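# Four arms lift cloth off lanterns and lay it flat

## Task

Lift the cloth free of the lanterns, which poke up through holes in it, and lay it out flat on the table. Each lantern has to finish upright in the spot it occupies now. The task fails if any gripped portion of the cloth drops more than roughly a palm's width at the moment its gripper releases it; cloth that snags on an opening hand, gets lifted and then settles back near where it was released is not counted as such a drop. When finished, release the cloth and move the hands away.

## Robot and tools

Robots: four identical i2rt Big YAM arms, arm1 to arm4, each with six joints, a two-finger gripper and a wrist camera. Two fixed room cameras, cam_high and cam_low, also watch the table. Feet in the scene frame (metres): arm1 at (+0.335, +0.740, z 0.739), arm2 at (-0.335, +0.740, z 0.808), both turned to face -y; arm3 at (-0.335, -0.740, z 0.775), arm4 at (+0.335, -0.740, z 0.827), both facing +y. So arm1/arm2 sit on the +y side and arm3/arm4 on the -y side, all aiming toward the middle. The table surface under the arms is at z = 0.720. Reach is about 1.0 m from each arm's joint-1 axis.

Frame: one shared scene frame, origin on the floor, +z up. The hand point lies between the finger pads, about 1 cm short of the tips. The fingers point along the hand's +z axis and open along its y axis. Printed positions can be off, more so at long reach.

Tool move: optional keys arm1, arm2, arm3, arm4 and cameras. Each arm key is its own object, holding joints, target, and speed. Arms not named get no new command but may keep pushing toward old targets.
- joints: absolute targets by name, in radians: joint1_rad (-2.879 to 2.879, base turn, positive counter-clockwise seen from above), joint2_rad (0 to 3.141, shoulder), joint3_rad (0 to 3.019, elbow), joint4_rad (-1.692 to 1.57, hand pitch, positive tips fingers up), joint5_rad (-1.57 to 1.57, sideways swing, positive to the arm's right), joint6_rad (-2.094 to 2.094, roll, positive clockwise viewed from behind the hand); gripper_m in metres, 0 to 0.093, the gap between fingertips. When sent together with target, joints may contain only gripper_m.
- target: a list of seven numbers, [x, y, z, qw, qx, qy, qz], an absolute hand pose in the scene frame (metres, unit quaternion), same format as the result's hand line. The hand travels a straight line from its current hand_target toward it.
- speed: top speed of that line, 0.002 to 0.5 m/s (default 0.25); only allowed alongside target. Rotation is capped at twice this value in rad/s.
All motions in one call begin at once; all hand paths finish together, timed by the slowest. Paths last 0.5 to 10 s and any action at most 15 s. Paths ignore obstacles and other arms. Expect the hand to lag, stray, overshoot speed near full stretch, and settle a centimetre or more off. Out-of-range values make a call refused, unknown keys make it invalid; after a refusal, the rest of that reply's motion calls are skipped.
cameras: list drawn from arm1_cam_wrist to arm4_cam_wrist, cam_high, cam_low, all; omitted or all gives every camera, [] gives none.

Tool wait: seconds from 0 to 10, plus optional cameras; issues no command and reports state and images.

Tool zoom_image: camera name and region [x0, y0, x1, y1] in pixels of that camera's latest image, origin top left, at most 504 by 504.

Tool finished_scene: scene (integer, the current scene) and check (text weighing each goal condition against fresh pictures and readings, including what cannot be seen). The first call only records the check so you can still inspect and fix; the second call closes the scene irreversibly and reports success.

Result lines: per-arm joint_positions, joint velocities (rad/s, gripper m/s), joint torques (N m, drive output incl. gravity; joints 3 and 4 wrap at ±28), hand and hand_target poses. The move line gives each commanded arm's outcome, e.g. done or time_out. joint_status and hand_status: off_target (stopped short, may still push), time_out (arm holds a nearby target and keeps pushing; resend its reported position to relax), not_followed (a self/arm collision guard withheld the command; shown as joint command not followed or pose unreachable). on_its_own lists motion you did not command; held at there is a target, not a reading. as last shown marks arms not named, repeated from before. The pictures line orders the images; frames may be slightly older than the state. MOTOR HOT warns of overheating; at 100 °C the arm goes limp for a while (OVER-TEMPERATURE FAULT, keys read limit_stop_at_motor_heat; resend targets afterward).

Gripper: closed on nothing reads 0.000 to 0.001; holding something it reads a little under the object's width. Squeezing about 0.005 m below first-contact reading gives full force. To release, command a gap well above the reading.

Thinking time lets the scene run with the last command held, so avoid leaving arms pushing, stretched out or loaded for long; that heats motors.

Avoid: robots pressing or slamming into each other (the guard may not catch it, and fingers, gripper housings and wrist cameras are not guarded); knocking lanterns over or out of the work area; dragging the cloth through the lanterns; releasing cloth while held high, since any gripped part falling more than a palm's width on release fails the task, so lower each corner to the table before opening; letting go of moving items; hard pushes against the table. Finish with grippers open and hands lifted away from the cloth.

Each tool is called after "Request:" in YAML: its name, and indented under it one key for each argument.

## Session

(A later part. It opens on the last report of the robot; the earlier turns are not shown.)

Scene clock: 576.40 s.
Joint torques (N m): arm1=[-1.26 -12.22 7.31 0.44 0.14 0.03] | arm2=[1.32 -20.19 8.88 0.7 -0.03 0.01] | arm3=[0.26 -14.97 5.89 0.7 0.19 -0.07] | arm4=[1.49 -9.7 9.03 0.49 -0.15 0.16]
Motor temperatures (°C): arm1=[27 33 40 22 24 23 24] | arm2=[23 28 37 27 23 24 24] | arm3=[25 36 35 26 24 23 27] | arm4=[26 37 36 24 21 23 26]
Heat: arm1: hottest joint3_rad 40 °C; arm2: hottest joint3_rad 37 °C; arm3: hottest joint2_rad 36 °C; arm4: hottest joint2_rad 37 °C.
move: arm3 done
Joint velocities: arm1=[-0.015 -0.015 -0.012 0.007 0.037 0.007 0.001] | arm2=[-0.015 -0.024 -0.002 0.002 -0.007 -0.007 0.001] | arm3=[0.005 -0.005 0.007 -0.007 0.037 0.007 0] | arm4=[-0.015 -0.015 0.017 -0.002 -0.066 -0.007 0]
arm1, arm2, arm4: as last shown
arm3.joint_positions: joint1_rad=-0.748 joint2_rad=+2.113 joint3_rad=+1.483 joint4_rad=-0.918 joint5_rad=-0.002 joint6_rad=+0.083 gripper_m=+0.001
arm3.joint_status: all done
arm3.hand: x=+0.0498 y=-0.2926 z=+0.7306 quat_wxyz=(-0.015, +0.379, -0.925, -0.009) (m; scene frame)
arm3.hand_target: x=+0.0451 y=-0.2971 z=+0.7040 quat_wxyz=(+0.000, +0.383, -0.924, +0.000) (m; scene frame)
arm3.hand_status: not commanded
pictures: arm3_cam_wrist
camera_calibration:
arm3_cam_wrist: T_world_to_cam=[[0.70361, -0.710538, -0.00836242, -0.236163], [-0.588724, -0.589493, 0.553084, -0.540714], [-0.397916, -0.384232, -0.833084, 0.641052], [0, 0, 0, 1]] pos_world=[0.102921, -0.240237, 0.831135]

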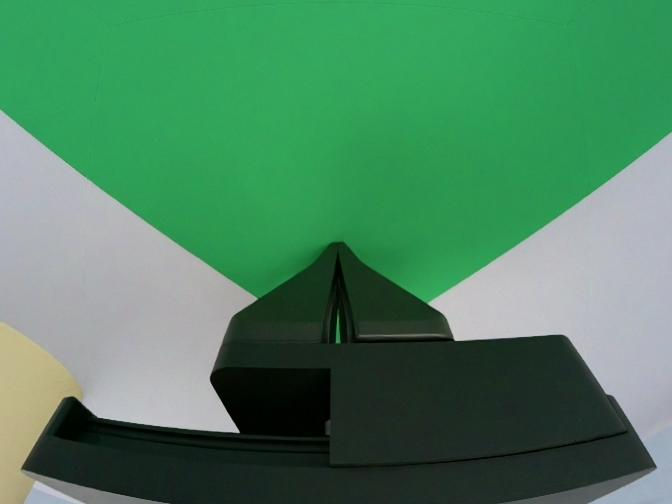

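Request:
move:
  arm3: {"target": [0.034, -0.309, 0.765, 0, 0.3827, -0.9239, 0], "speed": 0.2, "joints": {"gripper_m": 0.05}}
  cameras: ["arm3_cam_wrist"]

Request:
move:
  arm3: {"target": [0.035, -0.308, 0.704, 0, 0.3827, -0.9239, 0], "speed": 0.1, "joints": {"gripper_m": 0.05}}
  cameras: ["arm3_cam_wrist"]

Scene clock: 582.17 s.
Joint torques (N m): arm1=[-1.67 -12.75 7.2 0.38 0.11 0.05] | arm2=[1.32 -20.25 8.87 0.69 -0.02 0.01] | arm3=[0.44 -20.6 6.13 -0.36 0.14 -0.06] | arm4=[1.49 -9.58 9.05 0.47 -0.15 0.16]
Motor temperatures (°C): arm1=[27 32 39 22 24 23 25] | arm2=[23 28 36 27 23 24 24] | arm3=[25 36 35 26 24 23 27] | arm4=[26 37 35 24 21 23 27]
Heat: arm1: hottest joint3_rad 39 °C; arm2: hottest joint3_rad 36 °C; arm3: hottest joint2_rad 36 °C; arm4: hottest joint2_rad 37 °C.
move: arm3 off_target
Joint velocities: arm1=[0.015 -0.015 -0.002 0.007 -0.037 0.051 0] | arm2=[0.005 -0.005 0.012 -0.002 -0.022 0.007 0] | arm3=[0.015 -0.005 -0.007 0.007 -0.081 -0.066 0.001] | arm4=[-0.015 0.005 -0.012 -0.002 0.007 -0.022 -0.001]
arm1, arm2, arm4: as last shown
arm3.joint_positions: joint1_rad=-0.750 joint2_rad=+2.062 joint3_rad=+1.449 joint4_rad=-0.988 joint5_rad=+0.000 joint6_rad=+0.083 gripper_m=+0.050
arm3.joint_status: all done
arm3.hand: x=+0.0348 y=-0.3119 z=+0.7482 quat_wxyz=(+0.009, +0.378, -0.926, +0.004) (m; scene frame)
arm3.hand_target: x=+0.0344 y=-0.3089 z=+0.7646 quat_wxyz=(+0.000, +0.382, -0.924, +0.000) (m; scene frame)
arm3.hand_status: off_target (0.017 m and 1.2 deg from the pose sent, 0.041 m and 2.0 deg at the start)
pictures: arm3_cam_wrist
camera_calibration:
arm3_cam_wrist: T_world_to_cam=[[0.702324, -0.711854, -0.00222568, -0.244106], [-0.570559, -0.564786, 0.596221, -0.595866], [-0.425679, -0.417471, -0.802817, 0.61029], [0, 0, 0, 1]] pos_world=[0.0912526, -0.255527, 0.844675]

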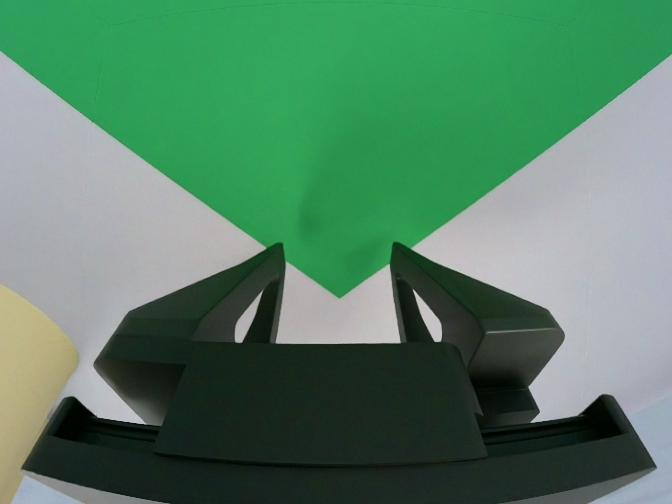

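Scene clock: 583.30 s.
Joint torques (N m): arm1=[-1.61 -12.4 7.27 0.7 0.1 0] | arm2=[1.32 -20.31 8.83 0.69 -0.02 0.01] | arm3=[0.32 -15.09 5.31 0.88 0.19 -0.06] | arm4=[1.44 -9.64 9.05 0.49 -0.15 0.16]
Motor temperatures (°C): arm1=[27 32 39 22 24 23 25] | arm2=[23 28 36 27 23 24 24] | arm3=[25 36 35 26 24 23 27] | arm4=[26 37 35 24 21 23 27]
Heat: arm1: hottest joint3_rad 39 °C; arm2: hottest joint3_rad 36 °C; arm3: hottest joint2_rad 36 °C; arm4: hottest joint2_rad 37 °C.
move: arm3 off_target
Joint velocities: arm1=[-0.015 -0.024 0.007 -0.002 -0.037 0.095 0.001] | arm2=[-0.015 -0.005 -0.002 -0.002 0.051 -0.066 0] | arm3=[-0.015 -0.015 -0.002 -0.002 0.022 0.007 -0.001] | arm4=[-0.015 -0.015 -0.022 -0.007 -0.007 -0.081 0]
arm1, arm2, arm4: as last shown
arm3.joint_positions: joint1_rad=-0.750 joint2_rad=+2.083 joint3_rad=+1.428 joint4_rad=-0.897 joint5_rad=-0.002 joint6_rad=+0.083 gripper_m=+0.050
arm3.joint_status: all done
arm3.hand: x=+0.0405 y=-0.3047 z=+0.7302 quat_wxyz=(-0.013, +0.378, -0.926, -0.008) (m; scene frame)
arm3.hand_target: x=+0.0341 y=-0.3092 z=+0.7053 quat_wxyz=(+0.000, +0.383, -0.924, +0.000) (m; scene frame)
arm3.hand_status: off_target (0.027 m and 1.8 deg from the pose sent, 0.044 m and 1.2 deg at the start)
pictures: arm3_cam_wrist
camera_calibration:
arm3_cam_wrist: T_world_to_cam=[[0.702505, -0.711633, -0.0081047, -0.238736], [-0.588373, -0.587158, 0.555933, -0.554507], [-0.400379, -0.385778, -0.831187, 0.630656], [0, 0, 0, 1]] pos_world=[0.0939578, -0.252182, 0.830528]

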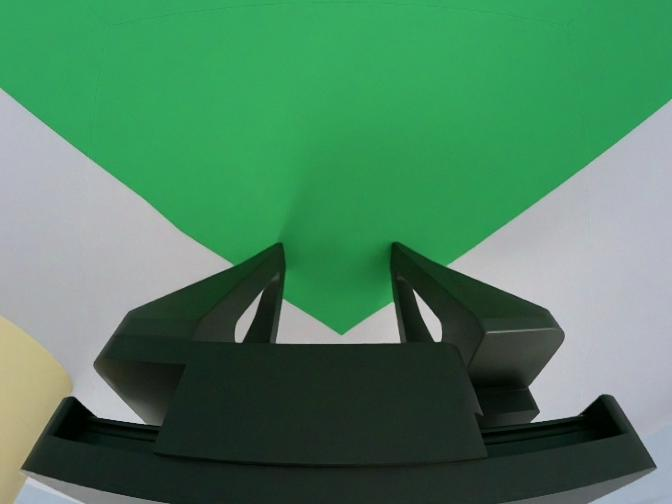

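Request:
move:
  arm3: {"joints": {"gripper_m": 0.0}}
  cameras: ["arm3_cam_wrist"]

Scene clock: 584.87 s.
Joint torques (N m): arm1=[-1.38 -12.69 7.13 0.64 0.11 0.05] | arm2=[1.32 -20.19 8.88 0.66 -0.02 0] | arm3=[0.44 -14.97 5.29 0.51 0.16 -0.05] | arm4=[1.38 -9.64 9.05 0.47 -0.14 0.16]
Motor temperatures (°C): arm1=[27 32 39 22 24 23 25] | arm2=[23 28 36 27 23 24 24] | arm3=[25 36 35 26 24 23 27] | arm4=[26 37 35 24 21 23 27]
Heat: arm1: hottest joint3_rad 39 °C; arm2: hottest joint3_rad 36 °C; arm3: hottest joint2_rad 36 °C; arm4: hottest joint2_rad 37 °C.
move: arm3 done
Joint velocities: arm1=[-0.015 -0.005 0.007 -0.012 -0.037 -0.022 0] | arm2=[-0.005 0.005 -0.022 -0.007 -0.037 -0.007 0.001] | arm3=[-0.005 0.005 -0.002 0.002 0.066 -0.007 -0.001] | arm4=[-0.005 -0.005 0.037 -0.002 0.037 -0.051 0.001]
arm1, arm2: as last shown
arm3.joint_positions: joint1_rad=-0.749 joint2_rad=+2.083 joint3_rad=+1.428 joint4_rad=-0.887 joint5_rad=-0.002 joint6_rad=+0.083 gripper_m=+0.002
arm3.joint_status: all done
arm3.hand: x=+0.0417 y=-0.3025 z=+0.7303 quat_wxyz=(-0.018, +0.379, -0.925, -0.010) (m; scene frame)
arm3.hand_target: x=+0.0340 y=-0.3091 z=+0.7053 quat_wxyz=(+0.000, +0.383, -0.924, +0.000) (m; scene frame)
arm3.hand_status: not commanded
arm4.joint_positions: joint1_rad=-0.647 joint2_rad=+2.108 joint3_rad=+1.340 joint4_rad=-0.784 joint5_rad=+0.007 joint6_rad=-1.469 gripper_m=+0.002
arm4.joint_status: not commanded
arm4.hand: x=+0.6843 y=-0.3105 z=+0.7393 quat_wxyz=(-0.011, +0.924, -0.382, +0.003) (m; scene frame)
arm4.hand_target: x=+0.6796 y=-0.3074 z=+0.7213 quat_wxyz=(+0.000, +0.924, -0.383, +0.000) (m; scene frame)
arm4.hand_status: not commanded
pictures: arm3_cam_wrist
camera_calibration:
arm3_cam_wrist: T_world_to_cam=[[0.70336, -0.710788, -0.00812551, -0.237778], [-0.591609, -0.591687, 0.547637, -0.547742], [-0.394061, -0.380379, -0.836677, 0.637427], [0, 0, 0, 1]] pos_world=[0.0943797, -0.250638, 0.831352]

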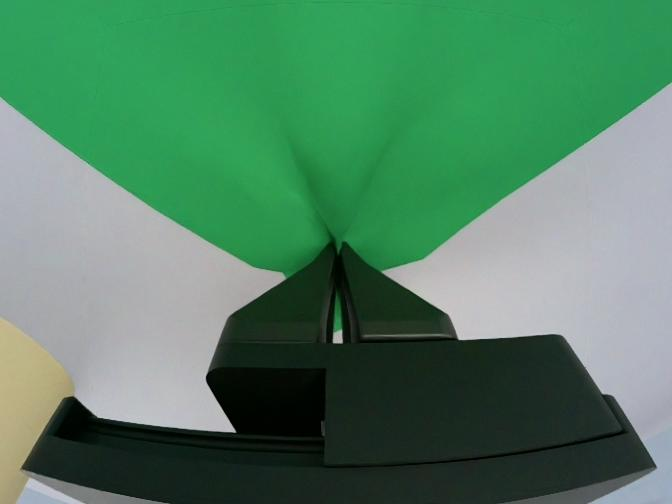

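Request:
move:
  arm1: {"target": [0.690, 0.270, 1.235, 0.3160, 0.8682, 0.3596, -0.1309], "speed": 0.25}
  arm2: {"target": [0.062, 0.282, 1.235, 0.1309, 0.3596, 0.8682, -0.3160], "speed": 0.25}
  arm3: {"target": [0.048, -0.296, 1.235, -0.1309, 0.3596, -0.8682, -0.3160], "speed": 0.25}
  arm4: {"target": [0.686, -0.304, 1.217, -0.3160, 0.8682, -0.3596, -0.1309], "speed": 0.25}
  cameras: ["cam_high", "cam_low"]

Scene clock: 597.83 s.
Joint torques (N m): arm1=[-0.32 -12.69 13.38 0.65 0.54 -0.13] | arm2=[1.03 -18.61 14.42 0.5 0.48 -0.14] | arm3=[-0.09 -14.04 10.59 0.27 -0.23 0.09] | arm4=[-1.03 -7.77 15.09 0.92 -0.47 0.18]
Motor temperatures (°C): arm1=[27 32 39 22 24 23 25] | arm2=[23 28 36 27 23 24 24] | arm3=[25 37 35 25 24 23 28] | arm4=[26 37 36 24 21 23 27]
Heat: arm1: hottest joint3_rad 39 °C; arm2: hottest joint3_rad 36 °C; arm3: hottest joint2_rad 37 °C; arm4: hottest joint2_rad 37 °C.
move: arm1 off_target; arm2 off_target; arm3 off_target; arm4 off_target
Joint velocities: arm1=[-0.015 -0.005 -0.002 0.007 -0.037 0.066 0] | arm2=[0.005 -0.015 -0.007 0.002 0.022 -0.022 -0.001] | arm3=[0.005 -0.005 0.002 0.002 0.037 0.007 -0.001] | arm4=[-0.005 -0.015 -0.032 -0.007 -0.007 -0.007 0]
arm1.joint_positions: joint1_rad=+0.741 joint2_rad=+1.723 joint3_rad=+2.208 joint4_rad=-1.568 joint5_rad=+0.456 joint6_rad=+1.433 gripper_m=+0.002
arm1.joint_status: not commanded
arm1.hand: x=+0.6875 y=+0.2636 z=+1.2147 quat_wxyz=(-0.296, -0.874, -0.359, +0.142) (m; scene frame)
arm1.hand_target: x=+0.6921 y=+0.2678 z=+1.2351 quat_wxyz=(-0.314, -0.867, -0.363, +0.135) (m; scene frame)
arm1.hand_status: off_target (0.021 m and 2.7 deg from the pose sent, 0.502 m and 38.0 deg at the start)
arm2.joint_positions: joint1_rad=+0.864 joint2_rad=+1.688 joint3_rad=+1.964 joint4_rad=-1.382 joint5_rad=+0.503 joint6_rad=-0.055 gripper_m=+0.001
arm2.joint_status: not commanded
arm2.hand: x=+0.0618 y=+0.2791 z=+1.2088 quat_wxyz=(-0.115, -0.363, -0.872, +0.307) (m; scene frame)
arm2.hand_target: x=+0.0651 y=+0.2792 z=+1.2349 quat_wxyz=(-0.133, -0.360, -0.868, +0.316) (m; scene frame)
arm2.hand_status: off_target (0.026 m and 2.2 deg from the pose sent, 0.504 m and 39.6 deg at the start)
arm3.joint_positions: joint1_rad=-0.888 joint2_rad=+1.689 joint3_rad=+2.062 joint4_rad=-1.480 joint5_rad=-0.504 joint6_rad=+0.048 gripper_m=+0.002
arm3.joint_status: not commanded
arm3.hand: x=+0.0504 y=-0.2921 z=+1.2185 quat_wxyz=(-0.120, +0.366, -0.869, -0.311) (m; scene frame)
arm3.hand_target: x=+0.0526 y=-0.2915 z=+1.2347 quat_wxyz=(-0.130, +0.362, -0.867, -0.317) (m; scene frame)
arm3.hand_status: off_target (0.017 m and 1.6 deg from the pose sent, 0.505 m and 38.2 deg at the start)
arm4.joint_positions: joint1_rad=-0.764 joint2_rad=+1.497 joint3_rad=+1.655 joint4_rad=-1.243 joint5_rad=-0.482 joint6_rad=-1.481 gripper_m=+0.002
arm4.joint_status: not commanded
arm4.hand: x=+0.6710 y=-0.3060 z=+1.2025 quat_wxyz=(-0.302, +0.874, -0.353, -0.139) (m; scene frame)
arm4.hand_target: x=+0.6832 y=-0.3073 z=+1.2182 quat_wxyz=(-0.315, +0.868, -0.360, -0.133) (m; scene frame)
arm4.hand_status: off_target (0.021 m and 2.1 deg from the pose sent, 0.478 m and 39.0 deg at the start)
pictures: cam_high, cam_low

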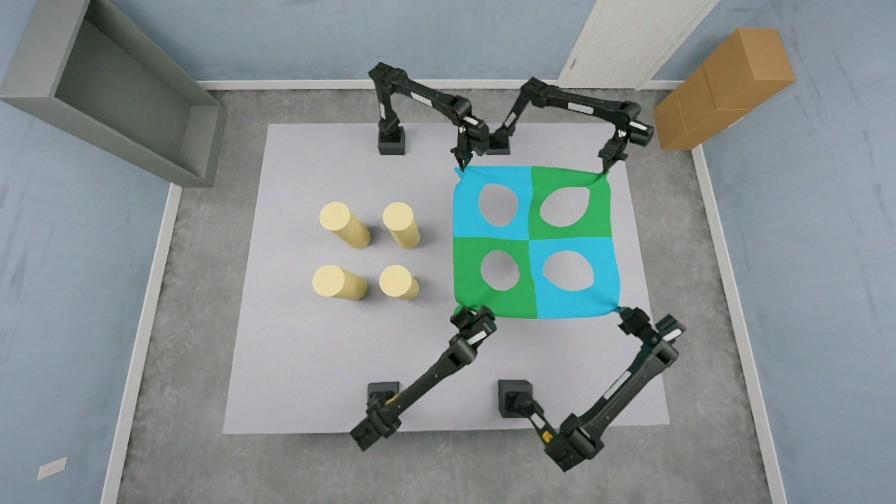

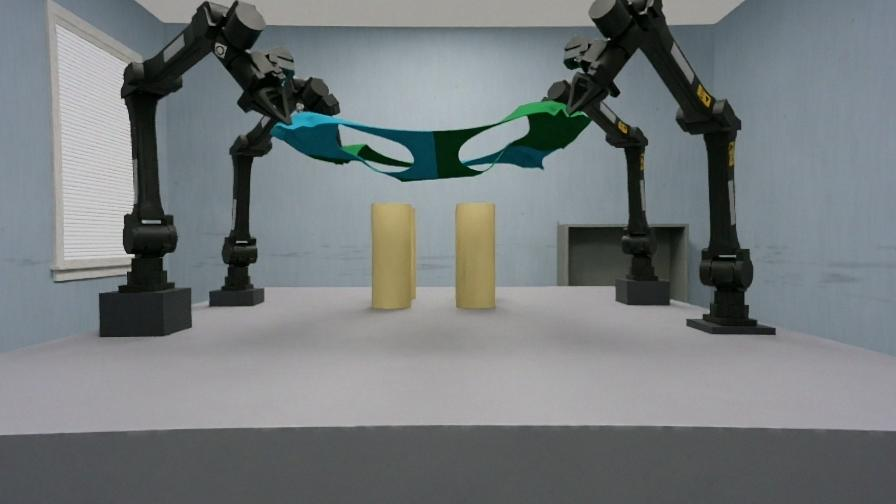

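Request:
move:
  arm1: {"target": [0.690, 0.276, 0.760, 0, 0.9239, 0.3827, 0], "speed": 0.35}
  arm2: {"target": [0.055, 0.290, 0.765, 0, 0.3827, 0.9239, 0], "speed": 0.35}
  arm3: {"target": [0.041, -0.303, 0.765, 0, 0.3827, -0.9239, 0], "speed": 0.35}
  arm4: {"target": [0.686, -0.311, 0.765, 0, 0.9239, -0.3827, 0], "speed": 0.35}
  cameras: ["cam_high", "cam_low"]

Scene clock: 608.67 s.
Joint torques (N m): arm1=[-0.73 -17.2 8.54 0.01 -0.33 -0.05] | arm2=[0.44 -24.53 7.77 0.31 -0.25 -0.19] | arm3=[-0.03 -19.55 6.06 0.08 0.24 0.15] | arm4=[0.26 -12.51 10.45 0.25 0.37 0.16]
Motor temperatures (°C): arm1=[27 32 39 22 24 23 25] | arm2=[23 29 38 27 23 24 24] | arm3=[25 37 35 25 24 23 28] | arm4=[26 36 38 24 21 23 27]
Heat: arm1: hottest joint3_rad 39 °C; arm2: hottest joint3_rad 38 °C; arm3: hottest joint2_rad 37 °C; arm4: hottest joint3_rad 38 °C.
move: arm1 off_target; arm2 off_target; arm3 off_target; arm4 off_target
Joint velocities: arm1=[-0.005 -0.024 0.012 0.007 -0.051 -0.007 0] | arm2=[-0.005 -0.005 0.017 0.002 0.037 0.007 0] | arm3=[-0.015 -0.005 -0.002 -0.002 -0.037 -0.022 -0.001] | arm4=[0.015 0.015 0.012 -0.002 0.066 -0.007 0.001]
arm1.joint_positions: joint1_rad=+0.622 joint2_rad=+2.031 joint3_rad=+1.512 joint4_rad=-1.075 joint5_rad=-0.008 joint6_rad=+1.447 gripper_m=+0.002
arm1.joint_status: not commanded
arm1.hand: x=+0.6785 y=+0.2770 z=+0.7479 quat_wxyz=(+0.007, -0.929, -0.371, +0.004) (m; scene frame)
arm1.hand_target: x=+0.6874 y=+0.2786 z=+0.7596 quat_wxyz=(-0.003, -0.925, -0.381, -0.005) (m; scene frame)
arm1.hand_status: off_target (0.017 m and 1.7 deg from the pose sent, 0.455 m and 38.3 deg at the start)
arm2.joint_positions: joint1_rad=+0.730 joint2_rad=+2.128 joint3_rad=+1.511 joint4_rad=-0.970 joint5_rad=+0.011 joint6_rad=-0.060 gripper_m=+0.001
arm2.joint_status: not commanded
arm2.hand: x=+0.0491 y=+0.2958 z=+0.7558 quat_wxyz=(+0.010, -0.387, -0.922, +0.000) (m; scene frame)
arm2.hand_target: x=+0.0514 y=+0.2933 z=+0.7646 quat_wxyz=(+0.001, -0.383, -0.924, +0.000) (m; scene frame)
arm2.hand_status: off_target (0.012 m and 1.2 deg from the pose sent, 0.444 m and 38.3 deg at the start)
arm3.joint_positions: joint1_rad=-0.744 joint2_rad=+2.053 joint3_rad=+1.460 joint4_rad=-1.002 joint5_rad=-0.002 joint6_rad=+0.070 gripper_m=+0.002
arm3.joint_status: not commanded
arm3.hand: x=+0.0339 y=-0.3071 z=+0.7569 quat_wxyz=(+0.006, +0.387, -0.922, +0.002) (m; scene frame)
arm3.hand_target: x=+0.0364 y=-0.3074 z=+0.7647 quat_wxyz=(-0.001, +0.380, -0.925, +0.000) (m; scene frame)
arm3.hand_status: off_target (0.012 m and 0.9 deg from the pose sent, 0.454 m and 38.9 deg at the start)
arm4.joint_positions: joint1_rad=-0.645 joint2_rad=+2.081 joint3_rad=+1.345 joint4_rad=-0.868 joint5_rad=-0.003 joint6_rad=-1.481 gripper_m=+0.002
arm4.joint_status: not commanded
arm4.hand: x=+0.6750 y=-0.3186 z=+0.7551 quat_wxyz=(+0.012, +0.927, -0.375, -0.009) (m; scene frame)
arm4.hand_target: x=+0.6878 y=-0.3090 z=+0.7640 quat_wxyz=(-0.001, +0.924, -0.383, +0.002) (m; scene frame)
arm4.hand_status: off_target (0.017 m and 2.0 deg from the pose sent, 0.438 m and 38.9 deg at the start)
pictures: cam_high, cam_low

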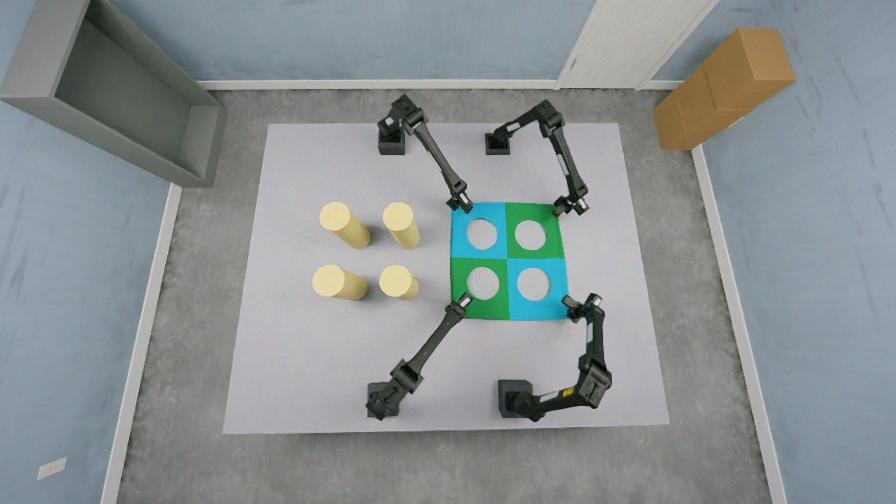

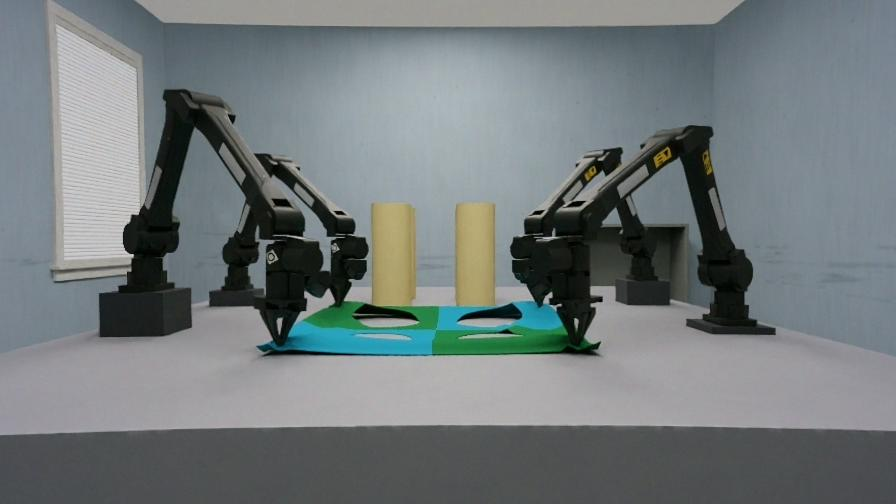

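Request:
move:
  arm1: {"joints": {"gripper_m": 0.06}}
  arm2: {"joints": {"gripper_m": 0.06}}
  arm3: {"joints": {"gripper_m": 0.06}}
  arm4: {"joints": {"gripper_m": 0.06}}
  cameras: ["cam_high", "cam_low"]

Scene clock: 611.20 s.
Joint torques (N m): arm1=[-1.14 -17.49 8.5 0.06 0.07 -0.09] | arm2=[0.62 -25.05 7.71 0.25 -0.16 -0.18] | arm3=[-0.03 -19.43 6.04 0.06 0.21 0.13] | arm4=[0.15 -12.51 10.47 0.24 -0.03 0.16]
Motor temperatures (°C): arm1=[27 32 38 22 24 23 25] | arm2=[23 29 37 27 23 24 24] | arm3=[25 37 34 25 24 23 28] | arm4=[26 36 37 24 21 23 27]
Heat: arm1: hottest joint3_rad 38 °C; arm2: hottest joint3_rad 37 °C; arm3: hottest joint2_rad 37 °C; arm4: hottest joint3_rad 37 °C.
move: arm1 done; arm2 done; arm3 done; arm4 done
Joint velocities: arm1=[-0.005 -0.024 -0.002 0.002 -0.007 0.022 0] | arm2=[-0.005 -0.005 -0.007 0.002 0.022 -0.051 0.001] | arm3=[0.005 -0.005 -0.022 -0.017 0.11 -0.022 0] | arm4=[-0.005 -0.005 0.007 0.002 0.007 -0.022 0]
arm1.joint_positions: joint1_rad=+0.626 joint2_rad=+2.031 joint3_rad=+1.512 joint4_rad=-1.075 joint5_rad=-0.017 joint6_rad=+1.447 gripper_m=+0.060
arm1.joint_status: all done
arm1.hand: x=+0.6819 y=+0.2795 z=+0.7479 quat_wxyz=(+0.009, -0.928, -0.373, +0.000) (m; scene frame)
arm1.hand_target: x=+0.6874 y=+0.2786 z=+0.7596 quat_wxyz=(-0.003, -0.925, -0.381, -0.005) (m; scene frame)
arm1.hand_status: not commanded
arm2.joint_positions: joint1_rad=+0.730 joint2_rad=+2.128 joint3_rad=+1.511 joint4_rad=-0.970 joint5_rad=+0.009 joint6_rad=-0.060 gripper_m=+0.060
arm2.joint_status: all done
arm2.hand: x=+0.0494 y=+0.2960 z=+0.7558 quat_wxyz=(+0.009, -0.387, -0.922, -0.001) (m; scene frame)
arm2.hand_target: x=+0.0515 y=+0.2933 z=+0.7646 quat_wxyz=(+0.001, -0.383, -0.924, +0.000) (m; scene frame)
arm2.hand_status: not commanded
arm3.joint_positions: joint1_rad=-0.744 joint2_rad=+2.053 joint3_rad=+1.460 joint4_rad=-1.002 joint5_rad=-0.002 joint6_rad=+0.071 gripper_m=+0.060
arm3.joint_status: all done
arm3.hand: x=+0.0338 y=-0.3074 z=+0.7567 quat_wxyz=(+0.006, +0.387, -0.922, +0.003) (m; scene frame)
arm3.hand_target: x=+0.0364 y=-0.3074 z=+0.7647 quat_wxyz=(-0.001, +0.380, -0.925, +0.000) (m; scene frame)
arm3.hand_status: not commanded
arm4.joint_positions: joint1_rad=-0.645 joint2_rad=+2.081 joint3_rad=+1.345 joint4_rad=-0.868 joint5_rad=+0.007 joint6_rad=-1.480 gripper_m=+0.060
arm4.joint_status: all done
arm4.hand: x=+0.6763 y=-0.3197 z=+0.7550 quat_wxyz=(+0.014, +0.927, -0.376, -0.004) (m; scene frame)
arm4.hand_target: x=+0.6877 y=-0.3089 z=+0.7640 quat_wxyz=(-0.001, +0.924, -0.383, +0.002) (m; scene frame)
arm4.hand_status: not commanded
pictures: cam_high, cam_low

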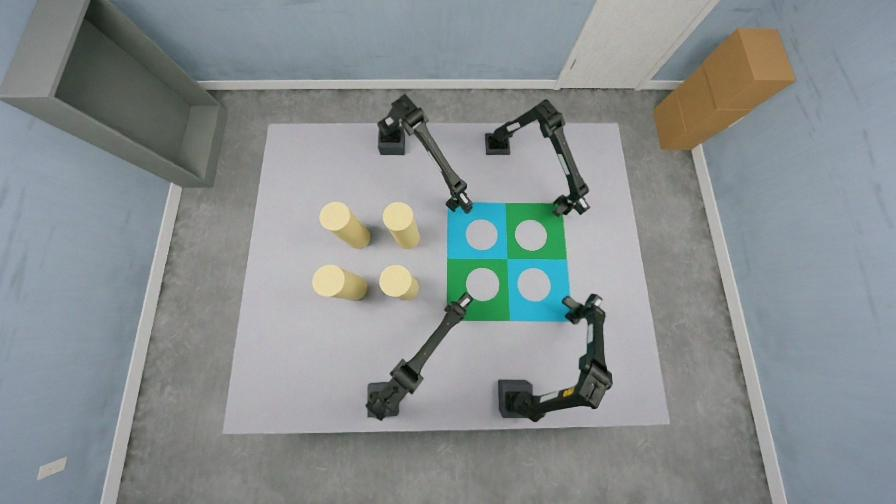

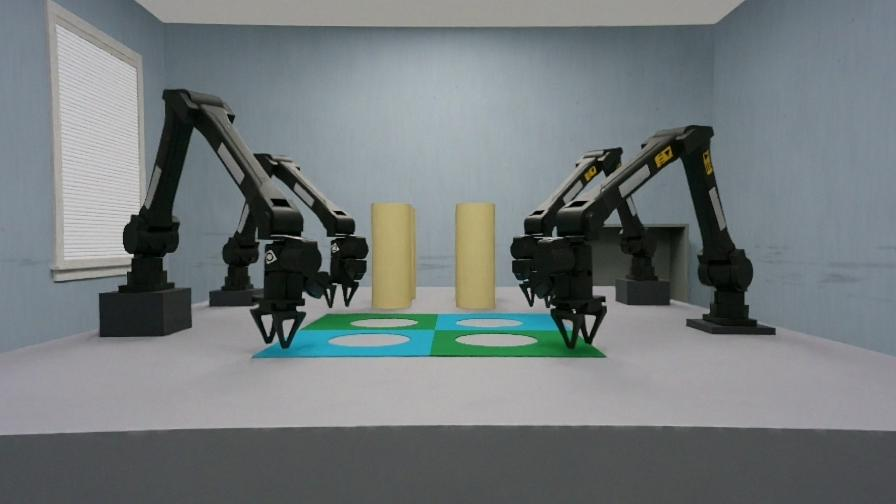

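Request:
move:
  arm1: {"target": [0.690, 0.283, 0.885, 0, 0.9239, 0.3827, 0], "speed": 0.3}
  arm2: {"target": [0.050, 0.297, 0.885, 0, 0.3827, 0.9239, 0], "speed": 0.3}
  arm3: {"target": [0.036, -0.310, 0.885, 0, 0.3827, -0.9239, 0], "speed": 0.3}
  arm4: {"target": [0.688, -0.314, 0.885, 0, 0.9239, -0.3827, 0], "speed": 0.3}
  cameras: ["cam_high", "cam_low"]

Scene clock: 620.10 s.
Joint torques (N m): arm1=[-0.73 -14.45 12.25 -0.42 0.41 -0.06] | arm2=[0.67 -20.72 12.03 -0.18 -0.18 -0.15] | arm3=[-0.32 -17.32 9.42 -0.4 0.17 0.06] | arm4=[-0.26 -10.52 11.48 -0.02 -0.17 0.11]
Motor temperatures (°C): arm1=[27 32 38 22 24 23 25] | arm2=[23 29 36 27 22 24 24] | arm3=[25 38 34 25 24 23 27] | arm4=[26 36 37 24 21 23 27]
Heat: arm1: hottest joint3_rad 38 °C; arm2: hottest joint3_rad 36 °C; arm3: hottest joint2_rad 38 °C; arm4: hottest joint3_rad 37 °C.
move: arm1 off_target; arm2 off_target; arm3 off_target; arm4 done
Joint velocities: arm1=[-0.005 0.005 0.002 -0.007 0.081 -0.007 0.001] | arm2=[-0.005 0.005 -0.022 0.002 0.051 0.007 0] | arm3=[0.005 -0.005 0.007 0.007 -0.037 0.022 0.001] | arm4=[-0.005 -0.005 0.007 -0.007 -0.022 0.037 -0.001]
arm1.joint_positions: joint1_rad=+0.633 joint2_rad=+1.892 joint3_rad=+1.656 joint4_rad=-1.361 joint5_rad=-0.015 joint6_rad=+1.447 gripper_m=+0.060
arm1.joint_status: not commanded
arm1.hand: x=+0.6820 y=+0.2882 z=+0.8771 quat_wxyz=(+0.009, -0.926, -0.376, +0.001) (m; scene frame)
arm1.hand_target: x=+0.6906 y=+0.2825 z=+0.8852 quat_wxyz=(+0.000, -0.924, -0.383, +0.000) (m; scene frame)
arm1.hand_status: off_target (0.012 m and 1.3 deg from the pose sent, 0.137 m and 1.6 deg at the start)
arm2.joint_positions: joint1_rad=+0.730 joint2_rad=+1.949 joint3_rad=+1.568 joint4_rad=-1.207 joint5_rad=+0.007 joint6_rad=-0.060 gripper_m=+0.060
arm2.joint_status: not commanded
arm2.hand: x=+0.0413 y=+0.3051 z=+0.8761 quat_wxyz=(+0.010, -0.387, -0.922, -0.002) (m; scene frame)
arm2.hand_target: x=+0.0507 y=+0.2962 z=+0.8850 quat_wxyz=(+0.000, -0.383, -0.924, +0.000) (m; scene frame)
arm2.hand_status: off_target (0.015 m and 1.2 deg from the pose sent, 0.129 m and 1.2 deg at the start)
arm3.joint_positions: joint1_rad=-0.744 joint2_rad=+1.904 joint3_rad=+1.555 joint4_rad=-1.257 joint5_rad=-0.002 joint6_rad=+0.071 gripper_m=+0.060
arm3.joint_status: not commanded
arm3.hand: x=+0.0276 y=-0.3146 z=+0.8711 quat_wxyz=(+0.011, +0.387, -0.922, +0.005) (m; scene frame)
arm3.hand_target: x=+0.0369 y=-0.3089 z=+0.8842 quat_wxyz=(+0.000, +0.383, -0.924, +0.000) (m; scene frame)
arm3.hand_status: off_target (0.017 m and 1.5 deg from the pose sent, 0.128 m and 0.9 deg at the start)
arm4.joint_positions: joint1_rad=-0.645 joint2_rad=+1.884 joint3_rad=+1.432 joint4_rad=-1.122 joint5_rad=+0.007 joint6_rad=-1.480 gripper_m=+0.060
arm4.joint_status: not commanded
arm4.hand: x=+0.6797 y=-0.3170 z=+0.8866 quat_wxyz=(+0.000, +0.927, -0.376, +0.000) (m; scene frame)
arm4.hand_target: x=+0.6874 y=-0.3148 z=+0.8858 quat_wxyz=(+0.000, +0.924, -0.383, +0.000) (m; scene frame)
arm4.hand_status: done (0.009 m and 0.9 deg from the pose sent, 0.131 m and 1.9 deg at the start)
pictures: cam_high, cam_low

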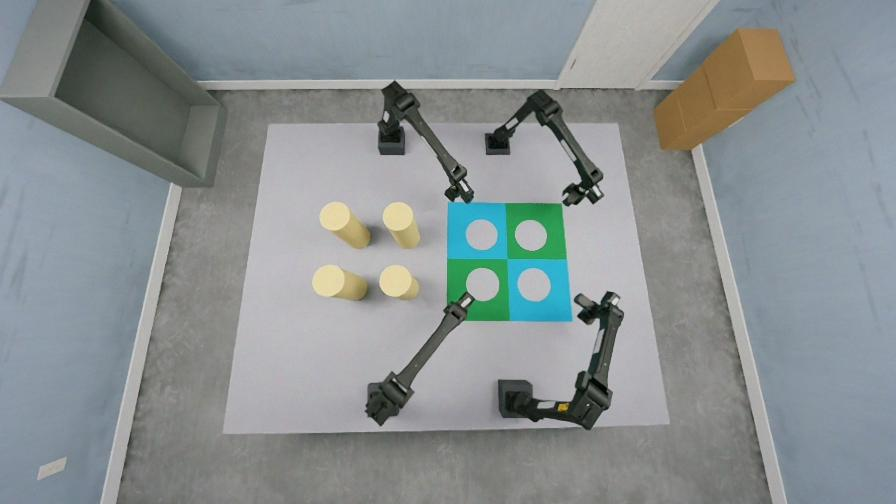

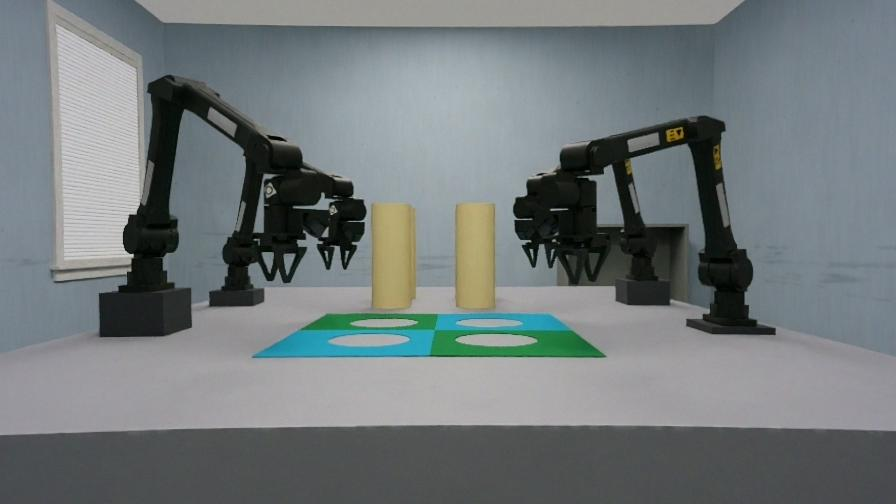

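Request:
finished_scene:
  scene: 1
  check: "Cloth off the lanterns and flat: newest cam_high shows the checkered cloth as a flat square with four round holes at x≈0..0.71, y≈-0.37..0.34, no lantern inside it; cam_low shows it lying flat with no wave or raised corner. Lanterns: all four stand upright in cam_high/cam_low where they were (x≈-0.23/-0.52); moved by at most a few millimetres. Nothing fell over or left the table. Grippers were opened at z≈0.75 (about 2 cm above the table), so no gripped cloth dropped. All four hands are open (0.060) and about 0.15 m above the table, clear of the cloth. Not visible: sub-millimetre lantern shifts."

The scene is finished: the task was done.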